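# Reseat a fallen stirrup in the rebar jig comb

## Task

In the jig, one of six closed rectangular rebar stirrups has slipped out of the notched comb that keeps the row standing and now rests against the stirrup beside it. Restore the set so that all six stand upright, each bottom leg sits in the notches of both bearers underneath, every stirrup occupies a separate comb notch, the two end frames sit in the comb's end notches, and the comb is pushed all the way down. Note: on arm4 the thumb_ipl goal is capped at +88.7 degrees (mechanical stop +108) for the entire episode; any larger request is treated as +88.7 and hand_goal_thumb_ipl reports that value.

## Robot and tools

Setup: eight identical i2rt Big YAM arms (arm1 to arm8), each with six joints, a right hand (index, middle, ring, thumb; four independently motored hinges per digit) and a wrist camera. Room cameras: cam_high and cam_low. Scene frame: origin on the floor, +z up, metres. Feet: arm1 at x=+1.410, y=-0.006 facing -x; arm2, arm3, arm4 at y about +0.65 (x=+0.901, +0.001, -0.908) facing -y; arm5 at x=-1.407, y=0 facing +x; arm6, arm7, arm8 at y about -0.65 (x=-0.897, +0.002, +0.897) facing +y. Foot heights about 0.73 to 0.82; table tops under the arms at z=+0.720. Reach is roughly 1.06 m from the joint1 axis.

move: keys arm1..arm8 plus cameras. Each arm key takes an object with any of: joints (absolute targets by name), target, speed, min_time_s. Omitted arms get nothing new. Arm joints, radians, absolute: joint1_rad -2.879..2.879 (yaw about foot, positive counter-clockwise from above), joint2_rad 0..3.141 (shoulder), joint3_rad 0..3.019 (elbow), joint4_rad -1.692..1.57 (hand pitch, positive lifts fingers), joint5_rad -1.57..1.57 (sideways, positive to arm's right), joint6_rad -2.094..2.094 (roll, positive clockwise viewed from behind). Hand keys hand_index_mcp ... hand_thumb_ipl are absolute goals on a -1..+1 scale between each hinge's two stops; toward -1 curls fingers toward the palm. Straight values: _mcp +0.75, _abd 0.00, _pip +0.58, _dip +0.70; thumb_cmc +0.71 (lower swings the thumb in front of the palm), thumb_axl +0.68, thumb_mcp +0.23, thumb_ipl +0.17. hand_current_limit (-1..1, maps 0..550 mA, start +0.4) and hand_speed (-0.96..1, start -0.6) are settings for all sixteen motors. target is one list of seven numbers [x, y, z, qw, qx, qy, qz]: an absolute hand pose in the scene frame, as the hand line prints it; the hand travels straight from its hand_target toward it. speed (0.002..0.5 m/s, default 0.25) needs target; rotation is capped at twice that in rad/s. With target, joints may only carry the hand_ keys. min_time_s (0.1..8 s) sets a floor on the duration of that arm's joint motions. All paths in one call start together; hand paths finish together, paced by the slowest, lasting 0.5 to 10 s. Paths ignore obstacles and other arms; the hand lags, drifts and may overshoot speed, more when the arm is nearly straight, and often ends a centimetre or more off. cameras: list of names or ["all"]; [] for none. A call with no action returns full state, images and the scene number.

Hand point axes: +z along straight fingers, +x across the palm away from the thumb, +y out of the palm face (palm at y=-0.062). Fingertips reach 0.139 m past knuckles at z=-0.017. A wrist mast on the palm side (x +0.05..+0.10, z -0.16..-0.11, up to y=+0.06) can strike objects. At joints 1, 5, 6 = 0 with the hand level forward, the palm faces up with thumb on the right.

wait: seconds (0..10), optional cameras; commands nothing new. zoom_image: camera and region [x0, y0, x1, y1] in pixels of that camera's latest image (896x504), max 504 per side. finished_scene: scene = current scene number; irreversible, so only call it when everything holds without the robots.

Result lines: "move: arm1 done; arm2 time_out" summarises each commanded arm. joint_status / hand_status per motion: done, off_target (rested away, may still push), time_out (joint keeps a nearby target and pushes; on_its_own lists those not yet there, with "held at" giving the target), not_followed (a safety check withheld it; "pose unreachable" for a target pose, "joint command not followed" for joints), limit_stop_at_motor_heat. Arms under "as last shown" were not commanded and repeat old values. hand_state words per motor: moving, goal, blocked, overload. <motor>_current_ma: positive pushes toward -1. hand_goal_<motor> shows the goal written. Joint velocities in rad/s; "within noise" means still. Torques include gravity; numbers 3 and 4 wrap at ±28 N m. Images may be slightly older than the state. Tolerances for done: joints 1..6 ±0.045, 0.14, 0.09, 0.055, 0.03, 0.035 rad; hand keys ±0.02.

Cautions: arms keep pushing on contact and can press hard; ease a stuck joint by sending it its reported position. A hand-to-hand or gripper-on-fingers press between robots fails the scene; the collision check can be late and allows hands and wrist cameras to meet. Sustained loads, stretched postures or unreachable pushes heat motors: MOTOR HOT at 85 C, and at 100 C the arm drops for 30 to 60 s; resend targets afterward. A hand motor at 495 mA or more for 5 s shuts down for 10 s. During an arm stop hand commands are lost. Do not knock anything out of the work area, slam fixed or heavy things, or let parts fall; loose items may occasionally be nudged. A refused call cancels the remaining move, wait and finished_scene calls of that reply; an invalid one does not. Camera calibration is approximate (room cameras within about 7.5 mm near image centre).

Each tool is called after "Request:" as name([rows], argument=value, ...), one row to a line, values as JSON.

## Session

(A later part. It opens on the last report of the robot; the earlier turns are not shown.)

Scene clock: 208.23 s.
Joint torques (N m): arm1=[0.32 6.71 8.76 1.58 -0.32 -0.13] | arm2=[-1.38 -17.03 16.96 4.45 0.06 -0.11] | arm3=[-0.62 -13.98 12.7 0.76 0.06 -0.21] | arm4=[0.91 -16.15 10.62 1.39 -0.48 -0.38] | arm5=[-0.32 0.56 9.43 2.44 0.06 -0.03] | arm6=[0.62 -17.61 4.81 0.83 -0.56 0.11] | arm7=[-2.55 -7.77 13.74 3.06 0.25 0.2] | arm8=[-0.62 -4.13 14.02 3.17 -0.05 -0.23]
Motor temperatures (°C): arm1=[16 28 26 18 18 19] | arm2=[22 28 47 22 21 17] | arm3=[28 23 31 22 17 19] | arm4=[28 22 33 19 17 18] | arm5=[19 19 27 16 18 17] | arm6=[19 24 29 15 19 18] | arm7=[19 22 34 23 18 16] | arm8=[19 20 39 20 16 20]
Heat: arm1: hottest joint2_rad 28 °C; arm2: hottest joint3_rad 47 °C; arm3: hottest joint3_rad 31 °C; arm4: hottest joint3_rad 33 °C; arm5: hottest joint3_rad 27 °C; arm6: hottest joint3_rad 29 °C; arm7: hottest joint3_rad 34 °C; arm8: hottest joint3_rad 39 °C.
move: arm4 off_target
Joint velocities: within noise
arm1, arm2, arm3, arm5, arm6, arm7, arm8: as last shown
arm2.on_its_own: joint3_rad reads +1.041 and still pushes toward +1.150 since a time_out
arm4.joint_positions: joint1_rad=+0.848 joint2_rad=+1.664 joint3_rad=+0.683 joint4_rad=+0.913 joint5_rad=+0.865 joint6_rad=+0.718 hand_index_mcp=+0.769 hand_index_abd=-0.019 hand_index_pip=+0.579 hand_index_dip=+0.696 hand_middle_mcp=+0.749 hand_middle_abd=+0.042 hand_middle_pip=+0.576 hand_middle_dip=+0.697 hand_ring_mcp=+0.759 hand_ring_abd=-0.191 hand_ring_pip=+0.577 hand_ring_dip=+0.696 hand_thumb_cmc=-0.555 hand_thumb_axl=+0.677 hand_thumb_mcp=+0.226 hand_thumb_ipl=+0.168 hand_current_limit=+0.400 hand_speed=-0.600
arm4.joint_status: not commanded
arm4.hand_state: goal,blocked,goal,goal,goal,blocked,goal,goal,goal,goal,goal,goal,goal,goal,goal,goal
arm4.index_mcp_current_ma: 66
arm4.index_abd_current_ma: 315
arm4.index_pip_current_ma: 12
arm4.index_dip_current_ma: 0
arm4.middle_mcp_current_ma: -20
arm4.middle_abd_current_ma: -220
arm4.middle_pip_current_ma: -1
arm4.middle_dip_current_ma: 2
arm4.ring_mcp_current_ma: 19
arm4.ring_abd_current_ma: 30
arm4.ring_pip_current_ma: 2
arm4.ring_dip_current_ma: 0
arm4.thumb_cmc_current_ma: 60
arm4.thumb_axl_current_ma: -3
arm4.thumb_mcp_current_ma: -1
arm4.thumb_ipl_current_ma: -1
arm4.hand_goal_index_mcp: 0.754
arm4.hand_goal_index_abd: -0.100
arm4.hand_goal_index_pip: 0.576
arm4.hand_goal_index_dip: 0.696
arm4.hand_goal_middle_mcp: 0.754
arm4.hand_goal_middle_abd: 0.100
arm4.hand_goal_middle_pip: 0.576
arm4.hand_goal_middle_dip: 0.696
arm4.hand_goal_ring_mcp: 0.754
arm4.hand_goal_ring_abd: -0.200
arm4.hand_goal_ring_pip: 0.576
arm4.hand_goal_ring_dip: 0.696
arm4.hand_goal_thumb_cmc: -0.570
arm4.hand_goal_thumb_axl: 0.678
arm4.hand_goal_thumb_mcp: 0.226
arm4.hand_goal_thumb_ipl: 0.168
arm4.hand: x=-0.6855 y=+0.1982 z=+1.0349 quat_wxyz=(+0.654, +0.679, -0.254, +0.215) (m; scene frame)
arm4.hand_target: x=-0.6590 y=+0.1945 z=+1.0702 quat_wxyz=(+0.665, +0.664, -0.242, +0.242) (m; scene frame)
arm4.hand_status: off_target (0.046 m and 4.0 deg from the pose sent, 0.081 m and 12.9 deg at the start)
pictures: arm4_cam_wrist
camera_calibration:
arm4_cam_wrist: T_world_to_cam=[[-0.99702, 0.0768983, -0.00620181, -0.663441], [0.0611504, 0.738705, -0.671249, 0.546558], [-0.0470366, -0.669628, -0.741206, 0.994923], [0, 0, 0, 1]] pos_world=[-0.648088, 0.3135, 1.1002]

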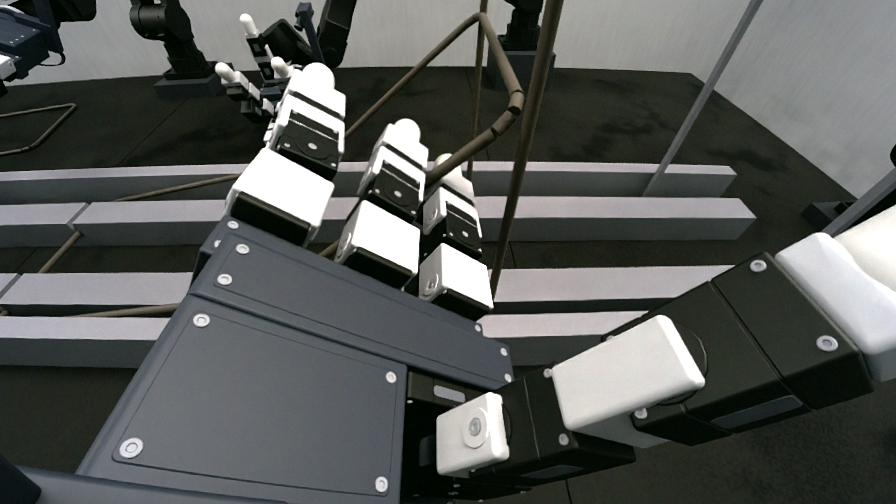

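Request:
move(arm4={"target": [-0.612, 0.190, 1.105, 0.6830, 0.6830, -0.1830, 0.1830], "speed": 0.1}, cameras=["arm4_cam_wrist", "cam_low"])

Request:
zoom_image(camera="cam_low", region=[400, 110, 560, 290])

Scene clock: 210.60 s.
Joint torques (N m): arm1=[0.26 6.36 8.61 1.87 -0.32 -0.12] | arm2=[-1.44 -16.97 16.96 4.46 0.06 -0.11] | arm3=[-0.67 -13.98 12.7 0.79 0.06 -0.21] | arm4=[0.56 -15.44 11.52 1.21 -0.93 -0.37] | arm5=[-0.38 0.62 9.42 2.44 0.06 -0.03] | arm6=[0.62 -17.61 4.81 0.83 -0.56 0.1] | arm7=[-2.49 -7.94 13.78 3.02 0.23 0.2] | arm8=[-0.5 -4.01 14.05 3.19 -0.05 -0.23]
Motor temperatures (°C): arm1=[16 28 26 18 18 19] | arm2=[22 28 47 22 21 17] | arm3=[28 23 31 22 17 19] | arm4=[28 22 33 19 17 18] | arm5=[19 19 27 16 18 17] | arm6=[19 24 29 15 19 18] | arm7=[19 22 34 23 18 16] | arm8=[19 20 39 20 16 20]
Heat: arm1: hottest joint2_rad 28 °C; arm2: hottest joint3_rad 47 °C; arm3: hottest joint3_rad 31 °C; arm4: hottest joint3_rad 33 °C; arm5: hottest joint3_rad 27 °C; arm6: hottest joint3_rad 29 °C; arm7: hottest joint3_rad 34 °C; arm8: hottest joint3_rad 39 °C.
move: arm4 off_target
Joint velocities: within noise
arm1, arm2, arm3, arm5, arm6, arm7, arm8: as last shown
arm2.on_its_own: joint3_rad reads +1.041 and still pushes toward +1.150 since a time_out
arm4.joint_positions: joint1_rad=+0.899 joint2_rad=+1.652 joint3_rad=+0.772 joint4_rad=+0.829 joint5_rad=+0.924 joint6_rad=+0.542 hand_index_mcp=+0.770 hand_index_abd=-0.010 hand_index_pip=+0.579 hand_index_dip=+0.696 hand_middle_mcp=+0.745 hand_middle_abd=+0.040 hand_middle_pip=+0.576 hand_middle_dip=+0.697 hand_ring_mcp=+0.760 hand_ring_abd=-0.192 hand_ring_pip=+0.577 hand_ring_dip=+0.696 hand_thumb_cmc=-0.558 hand_thumb_axl=+0.677 hand_thumb_mcp=+0.226 hand_thumb_ipl=+0.168 hand_current_limit=+0.400 hand_speed=-0.600
arm4.joint_status: not commanded
arm4.hand_state: goal,blocked,goal,goal,goal,blocked,goal,goal,goal,goal,goal,goal,goal,goal,goal,goal
arm4.index_mcp_current_ma: 67
arm4.index_abd_current_ma: 356
arm4.index_pip_current_ma: 10
arm4.index_dip_current_ma: 0
arm4.middle_mcp_current_ma: -37
arm4.middle_abd_current_ma: -227
arm4.middle_pip_current_ma: 1
arm4.middle_dip_current_ma: 2
arm4.ring_mcp_current_ma: 23
arm4.ring_abd_current_ma: 25
arm4.ring_pip_current_ma: 2
arm4.ring_dip_current_ma: 0
arm4.thumb_cmc_current_ma: 48
arm4.thumb_axl_current_ma: -3
arm4.thumb_mcp_current_ma: -1
arm4.thumb_ipl_current_ma: -1
arm4.hand_goal_index_mcp: 0.754
arm4.hand_goal_index_abd: -0.100
arm4.hand_goal_index_pip: 0.576
arm4.hand_goal_index_dip: 0.696
arm4.hand_goal_middle_mcp: 0.754
arm4.hand_goal_middle_abd: 0.100
arm4.hand_goal_middle_pip: 0.576
arm4.hand_goal_middle_dip: 0.696
arm4.hand_goal_ring_mcp: 0.754
arm4.hand_goal_ring_abd: -0.200
arm4.hand_goal_ring_pip: 0.576
arm4.hand_goal_ring_dip: 0.696
arm4.hand_goal_thumb_cmc: -0.570
arm4.hand_goal_thumb_axl: 0.678
arm4.hand_goal_thumb_mcp: 0.226
arm4.hand_goal_thumb_ipl: 0.168
arm4.hand: x=-0.6432 y=+0.1969 z=+1.0739 quat_wxyz=(+0.675, +0.693, -0.198, +0.158) (m; scene frame)
arm4.hand_target: x=-0.6143 y=+0.1929 z=+1.1053 quat_wxyz=(+0.683, +0.683, -0.183, +0.183) (m; scene frame)
arm4.hand_status: off_target (0.045 m and 3.7 deg from the pose sent, 0.102 m and 9.5 deg at the start)
pictures: arm4_cam_wrist, cam_low
camera_calibration:
arm4_cam_wrist: T_world_to_cam=[[-0.984315, 0.0772785, 0.158591, -0.789777], [-0.0512293, 0.73501, -0.676118, 0.504826], [-0.168816, -0.673638, -0.719523, 0.924129], [0, 0, 0, 1]] pos_world=[-0.59552, 0.312508, 1.13151]

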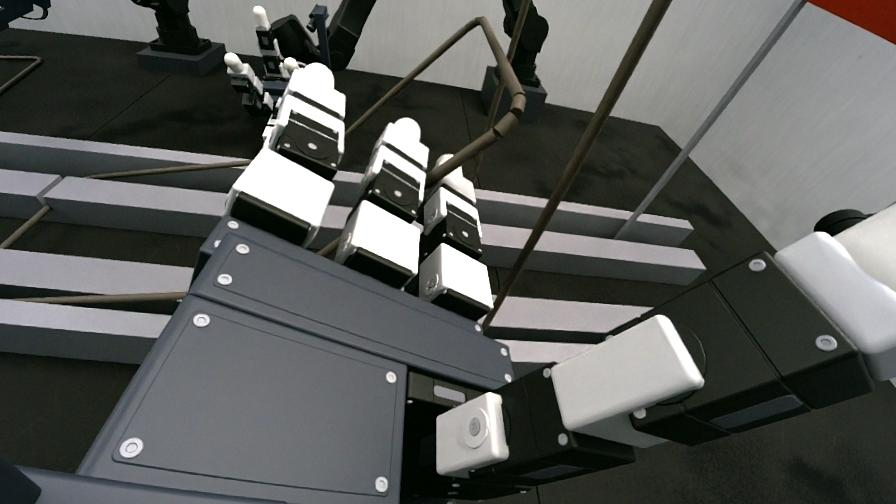

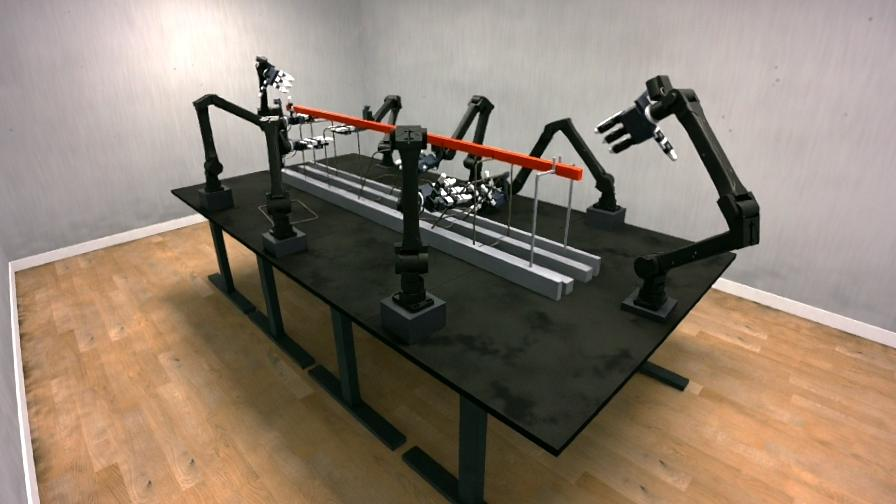

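Scaled by 2.800.

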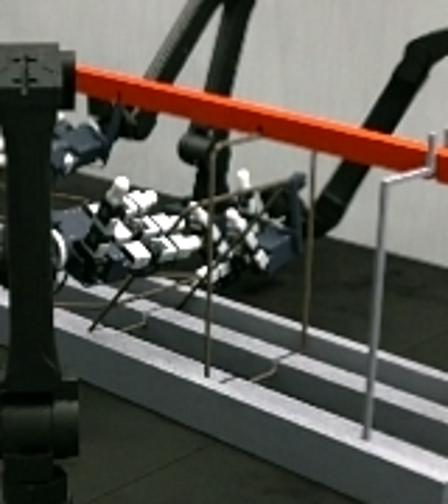

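Request:
move(arm4={"target": [-0.560, 0.190, 1.129, 0.6953, 0.6953, -0.1289, 0.1289], "speed": 0.1}, cameras=["arm4_cam_wrist", "cam_low"])

Request:
zoom_image(camera="cam_low", region=[400, 110, 560, 290])

Scene clock: 212.77 s.
Joint torques (N m): arm1=[0.26 5.95 8.64 1.81 -0.34 -0.11] | arm2=[-1.38 -16.97 16.98 4.45 0.06 -0.11] | arm3=[-0.62 -13.92 12.71 0.76 0.06 -0.2] | arm4=[0.44 -13.39 12.37 1.14 -0.75 -0.34] | arm5=[-0.32 0.56 9.43 2.43 0.07 -0.03] | arm6=[0.62 -17.67 4.81 0.83 -0.56 0.1] | arm7=[-2.55 -7.88 13.78 3 0.25 0.21] | arm8=[-0.5 -4.19 14.06 3.19 -0.05 -0.24]
Motor temperatures (°C): arm1=[16 28 26 18 18 19] | arm2=[22 28 47 22 21 17] | arm3=[28 23 31 22 17 19] | arm4=[28 22 34 19 18 18] | arm5=[19 19 27 16 18 17] | arm6=[19 24 29 15 19 18] | arm7=[19 22 34 23 18 16] | arm8=[19 20 39 20 16 20]
Heat: arm1: hottest joint2_rad 28 °C; arm2: hottest joint3_rad 47 °C; arm3: hottest joint3_rad 31 °C; arm4: hottest joint3_rad 34 °C; arm5: hottest joint3_rad 27 °C; arm6: hottest joint3_rad 29 °C; arm7: hottest joint3_rad 34 °C; arm8: hottest joint3_rad 39 °C.
move: arm4 off_target
Joint velocities: within noise
arm1, arm2, arm3, arm5, arm7, arm8: as last shown
arm2.on_its_own: joint3_rad reads +1.041 and still pushes toward +1.150 since a time_out
arm4.joint_positions: joint1_rad=+0.953 joint2_rad=+1.665 joint3_rad=+0.879 joint4_rad=+0.757 joint5_rad=+0.973 joint6_rad=+0.379 hand_index_mcp=+0.772 hand_index_abd=-0.008 hand_index_pip=+0.580 hand_index_dip=+0.695 hand_middle_mcp=+0.750 hand_middle_abd=+0.041 hand_middle_pip=+0.575 hand_middle_dip=+0.697 hand_ring_mcp=+0.760 hand_ring_abd=-0.194 hand_ring_pip=+0.577 hand_ring_dip=+0.696 hand_thumb_cmc=-0.561 hand_thumb_axl=+0.677 hand_thumb_mcp=+0.226 hand_thumb_ipl=+0.168 hand_current_limit=+0.400 hand_speed=-0.600
arm4.joint_status: not commanded
arm4.hand_state: goal,blocked,goal,goal,goal,blocked,goal,goal,goal,goal,goal,goal,goal,goal,goal,goal
arm4.index_mcp_current_ma: 75
arm4.index_abd_current_ma: 363
arm4.index_pip_current_ma: 13
arm4.index_dip_current_ma: -4
arm4.middle_mcp_current_ma: -15
arm4.middle_abd_current_ma: -226
arm4.middle_pip_current_ma: -4
arm4.middle_dip_current_ma: 2
arm4.ring_mcp_current_ma: 25
arm4.ring_abd_current_ma: 20
arm4.ring_pip_current_ma: 2
arm4.ring_dip_current_ma: 0
arm4.thumb_cmc_current_ma: 37
arm4.thumb_axl_current_ma: -3
arm4.thumb_mcp_current_ma: -1
arm4.thumb_ipl_current_ma: -1
arm4.hand_goal_index_mcp: 0.754
arm4.hand_goal_index_abd: -0.100
arm4.hand_goal_index_pip: 0.576
arm4.hand_goal_index_dip: 0.696
arm4.hand_goal_middle_mcp: 0.754
arm4.hand_goal_middle_abd: 0.100
arm4.hand_goal_middle_pip: 0.576
arm4.hand_goal_middle_dip: 0.696
arm4.hand_goal_ring_mcp: 0.754
arm4.hand_goal_ring_abd: -0.200
arm4.hand_goal_ring_pip: 0.576
arm4.hand_goal_ring_dip: 0.696
arm4.hand_goal_thumb_cmc: -0.570
arm4.hand_goal_thumb_axl: 0.678
arm4.hand_goal_thumb_mcp: 0.226
arm4.hand_goal_thumb_ipl: 0.168
arm4.hand: x=-0.5926 y=+0.1964 z=+1.1097 quat_wxyz=(+0.689, +0.701, -0.144, +0.111) (m; scene frame)
arm4.hand_target: x=-0.5620 y=+0.1927 z=+1.1289 quat_wxyz=(+0.695, +0.695, -0.129, +0.129) (m; scene frame)
arm4.hand_status: off_target (0.038 m and 2.8 deg from the pose sent, 0.100 m and 8.9 deg at the start)
arm6.joint_positions: joint1_rad=-1.284 joint2_rad=+2.266 joint3_rad=+1.215 joint4_rad=+0.595 joint5_rad=-1.232 joint6_rad=-0.434 hand_index_mcp=-0.087 hand_index_abd=+0.001 hand_index_pip=+0.577 hand_index_dip=+0.696 hand_middle_mcp=+0.763 hand_middle_abd=+0.003 hand_middle_pip=+0.584 hand_middle_dip=+0.696 hand_ring_mcp=-0.088 hand_ring_abd=+0.001 hand_ring_pip=+0.577 hand_ring_dip=+0.696 hand_thumb_cmc=-0.567 hand_thumb_axl=+0.677 hand_thumb_mcp=+0.226 hand_thumb_ipl=+0.168 hand_current_limit=+0.400 hand_speed=-0.600
arm6.joint_status: not commanded
arm6.hand_state: goal,goal,goal,goal,goal,goal,goal,goal,goal,goal,goal,goal,goal,goal,goal,goal
arm6.index_mcp_current_ma: 4
arm6.index_abd_current_ma: 0
arm6.index_pip_current_ma: 0
arm6.index_dip_current_ma: 0
arm6.middle_mcp_current_ma: 2
arm6.middle_abd_current_ma: 0
arm6.middle_pip_current_ma: 1
arm6.middle_dip_current_ma: 0
arm6.ring_mcp_current_ma: 3
arm6.ring_abd_current_ma: 0
arm6.ring_pip_current_ma: 0
arm6.ring_dip_current_ma: 0
arm6.thumb_cmc_current_ma: 0
arm6.thumb_axl_current_ma: 0
arm6.thumb_mcp_current_ma: 0
arm6.thumb_ipl_current_ma: 0
arm6.hand_goal_index_mcp: -0.100
arm6.hand_goal_index_abd: 0.000
arm6.hand_goal_index_pip: 0.576
arm6.hand_goal_index_dip: 0.696
arm6.hand_goal_middle_mcp: 0.754
arm6.hand_goal_middle_abd: 0.000
arm6.hand_goal_middle_pip: 0.576
arm6.hand_goal_middle_dip: 0.696
arm6.hand_goal_ring_mcp: -0.100
arm6.hand_goal_ring_abd: 0.000
arm6.hand_goal_ring_pip: 0.576
arm6.hand_goal_ring_dip: 0.696
arm6.hand_goal_thumb_cmc: -0.570
arm6.hand_goal_thumb_axl: 0.678
arm6.hand_goal_thumb_mcp: 0.226
arm6.hand_goal_thumb_ipl: 0.168
arm6.hand: x=-0.3254 y=-0.3028 z=+0.8812 quat_wxyz=(-0.002, +0.005, +0.754, +0.656) (m; scene frame)
arm6.hand_target: x=-0.3270 y=-0.3000 z=+0.8890 quat_wxyz=(+0.000, +0.000, +0.755, +0.656) (m; scene frame)
arm6.hand_status: not commanded
pictures: arm4_cam_wrist, cam_low
camera_calibration:
arm4_cam_wrist: T_world_to_cam=[[-0.951619, 0.069127, 0.299405, -0.880901], [-0.156936, 0.728373, -0.666966, 0.460349], [-0.264184, -0.681685, -0.682285, 0.861855], [0, 0, 0, 1]] pos_world=[-0.538349, 0.313102, 1.15881]

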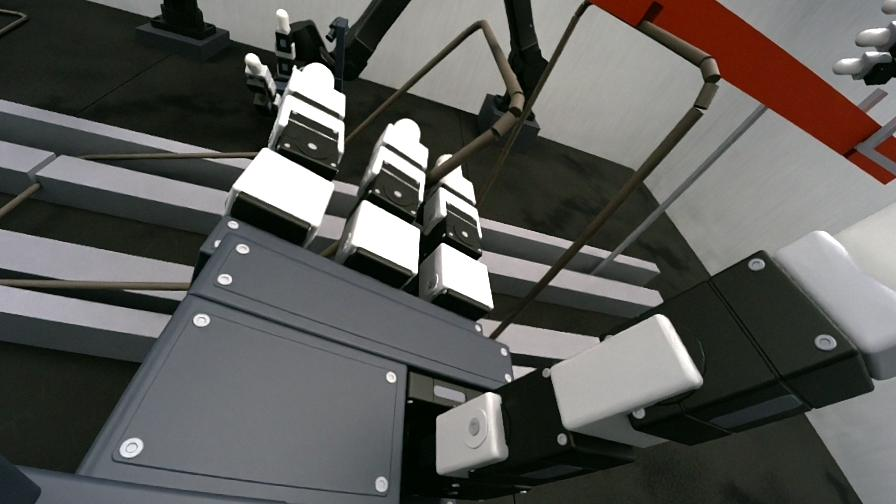

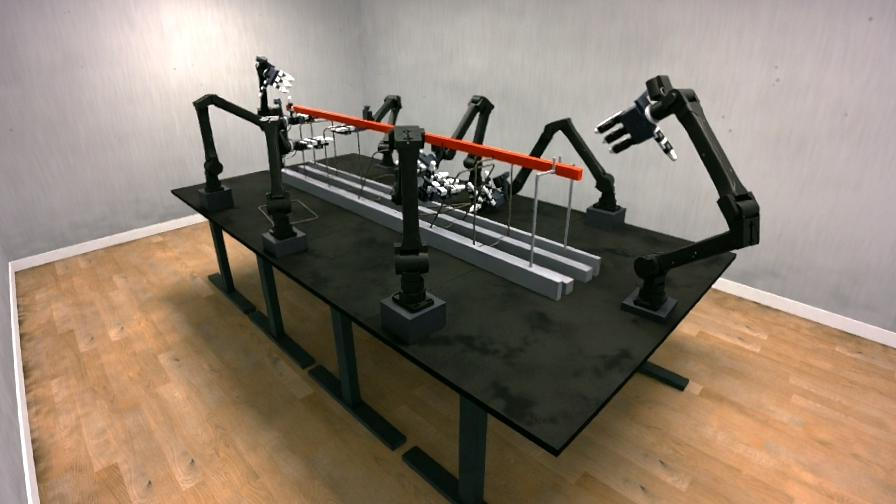

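Scaled by 2.800.

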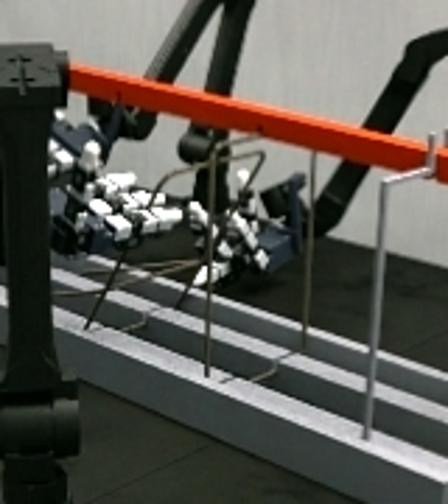

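Request:
move(arm4={"target": [-0.505, 0.190, 1.144, 0.7039, 0.7039, -0.0678, 0.0678], "speed": 0.1}, cameras=["arm4_cam_wrist", "cam_low", "arm6_cam_wrist"])

Request:
zoom_image(camera="cam_low", region=[400, 110, 560, 290])

Scene clock: 215.10 s.
Joint torques (N m): arm1=[0.32 5.77 8.66 1.69 -0.35 -0.13] | arm2=[-1.44 -17.08 16.98 4.45 0.06 -0.11] | arm3=[-0.62 -13.98 12.71 0.77 0.06 -0.2] | arm4=[0.56 -14.39 12.27 1.03 -1.02 -0.32] | arm5=[-0.32 0.56 9.43 2.44 0.06 -0.03] | arm6=[0.62 -17.67 4.81 0.83 -0.56 0.1] | arm7=[-2.61 -8.06 13.68 3.03 0.24 0.21] | arm8=[-0.5 -4.07 14.12 3.19 -0.05 -0.23]
Motor temperatures (°C): arm1=[16 28 26 18 18 19] | arm2=[22 28 47 22 21 17] | arm3=[28 23 31 22 17 19] | arm4=[28 23 34 19 18 18] | arm5=[19 19 27 16 18 17] | arm6=[19 25 29 15 19 18] | arm7=[19 22 34 23 18 16] | arm8=[19 20 39 20 16 20]
Heat: arm1: hottest joint2_rad 28 °C; arm2: hottest joint3_rad 47 °C; arm3: hottest joint3_rad 31 °C; arm4: hottest joint3_rad 34 °C; arm5: hottest joint3_rad 27 °C; arm6: hottest joint3_rad 29 °C; arm7: hottest joint3_rad 34 °C; arm8: hottest joint3_rad 39 °C.
move: arm4 off_target
Joint velocities: within noise
arm1, arm2, arm3, arm5, arm6, arm7, arm8: as last shown
arm2.on_its_own: joint3_rad reads +1.041 and still pushes toward +1.150 since a time_out
arm4.joint_positions: joint1_rad=+1.001 joint2_rad=+1.717 joint3_rad=+0.996 joint4_rad=+0.717 joint5_rad=+1.023 joint6_rad=+0.202 hand_index_mcp=+0.771 hand_index_abd=-0.008 hand_index_pip=+0.578 hand_index_dip=+0.695 hand_middle_mcp=+0.748 hand_middle_abd=+0.041 hand_middle_pip=+0.576 hand_middle_dip=+0.697 hand_ring_mcp=+0.761 hand_ring_abd=-0.195 hand_ring_pip=+0.577 hand_ring_dip=+0.696 hand_thumb_cmc=-0.563 hand_thumb_axl=+0.677 hand_thumb_mcp=+0.226 hand_thumb_ipl=+0.168 hand_current_limit=+0.400 hand_speed=-0.600
arm4.joint_status: not commanded
arm4.hand_state: goal,blocked,goal,goal,goal,blocked,goal,goal,goal,goal,goal,goal,goal,goal,goal,goal
arm4.index_mcp_current_ma: 73
arm4.index_abd_current_ma: 363
arm4.index_pip_current_ma: 8
arm4.index_dip_current_ma: -4
arm4.middle_mcp_current_ma: -26
arm4.middle_abd_current_ma: -226
arm4.middle_pip_current_ma: -1
arm4.middle_dip_current_ma: 2
arm4.ring_mcp_current_ma: 27
arm4.ring_abd_current_ma: 15
arm4.ring_pip_current_ma: 2
arm4.ring_dip_current_ma: 0
arm4.thumb_cmc_current_ma: 25
arm4.thumb_axl_current_ma: -3
arm4.thumb_mcp_current_ma: -1
arm4.thumb_ipl_current_ma: -1
arm4.hand_goal_index_mcp: 0.754
arm4.hand_goal_index_abd: -0.100
arm4.hand_goal_index_pip: 0.576
arm4.hand_goal_index_dip: 0.696
arm4.hand_goal_middle_mcp: 0.754
arm4.hand_goal_middle_abd: 0.100
arm4.hand_goal_middle_pip: 0.576
arm4.hand_goal_middle_dip: 0.696
arm4.hand_goal_ring_mcp: 0.754
arm4.hand_goal_ring_abd: -0.200
arm4.hand_goal_ring_pip: 0.576
arm4.hand_goal_ring_dip: 0.696
arm4.hand_goal_thumb_cmc: -0.570
arm4.hand_goal_thumb_axl: 0.678
arm4.hand_goal_thumb_mcp: 0.226
arm4.hand_goal_thumb_ipl: 0.168
arm4.hand: x=-0.5382 y=+0.1950 z=+1.1341 quat_wxyz=(+0.701, +0.705, -0.089, +0.057) (m; scene frame)
arm4.hand_target: x=-0.5068 y=+0.1925 z=+1.1438 quat_wxyz=(+0.704, +0.704, -0.068, +0.068) (m; scene frame)
arm4.hand_status: off_target (0.035 m and 2.8 deg from the pose sent, 0.094 m and 10.2 deg at the start)
pictures: arm4_cam_wrist, arm6_cam_wrist, cam_low
camera_calibration:
arm4_cam_wrist: T_world_to_cam=[[-0.893466, 0.0711268, 0.443463, -0.96882], [-0.259948, 0.7233, -0.639738, 0.400964], [-0.366259, -0.686861, -0.627754, 0.776177], [0, 0, 0, 1]] pos_world=[-0.477096, 0.312017, 1.1734]
arm6_cam_wrist: T_world_to_cam=[[0.786261, 0.0567739, 0.615281, -0.238767], [0.404047, -0.800613, -0.442453, 0.230147], [0.467482, 0.596486, -0.65243, 1.03635], [0, 0, 0, 1]] pos_world=[-0.389733, -0.420357, 0.924887]

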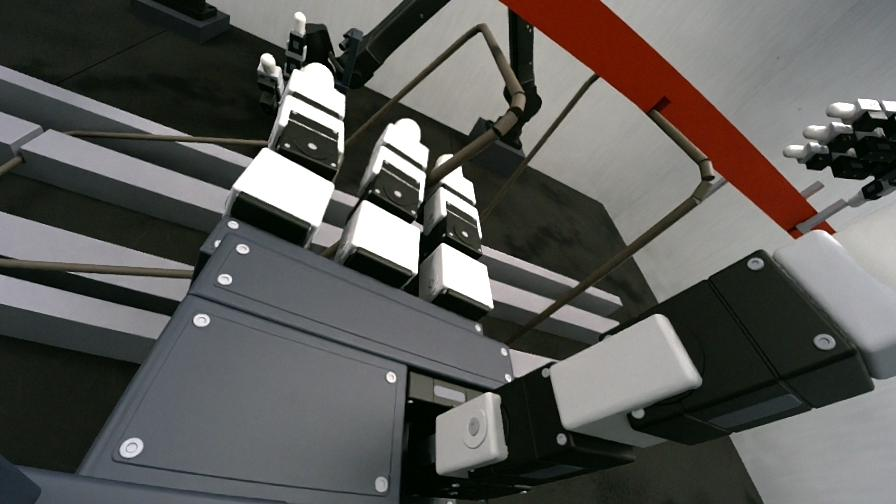

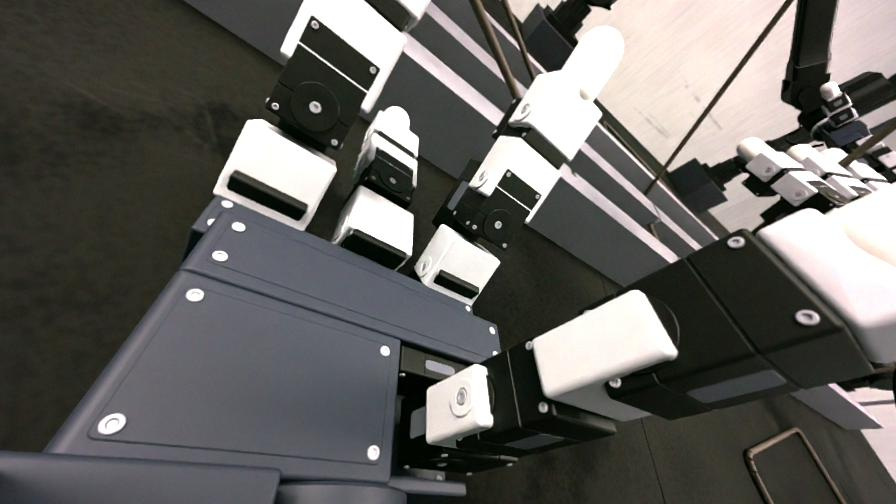

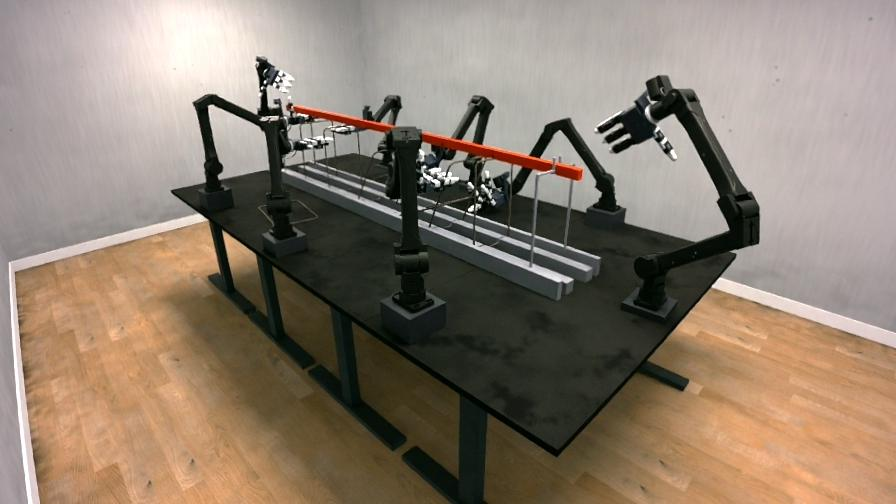

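Scaled by 2.800.

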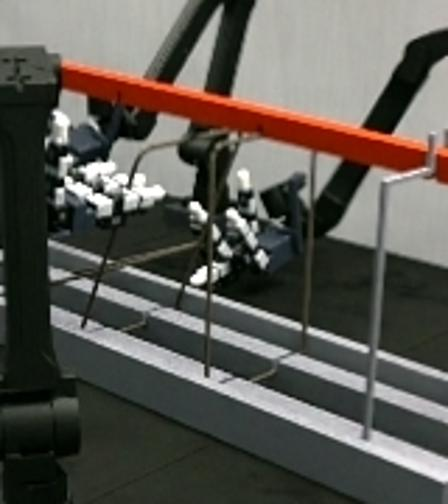

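Request:
zoom_image(camera="arm4_cam_wrist", region=[440, 0, 860, 300])

Scaled by 1.200.

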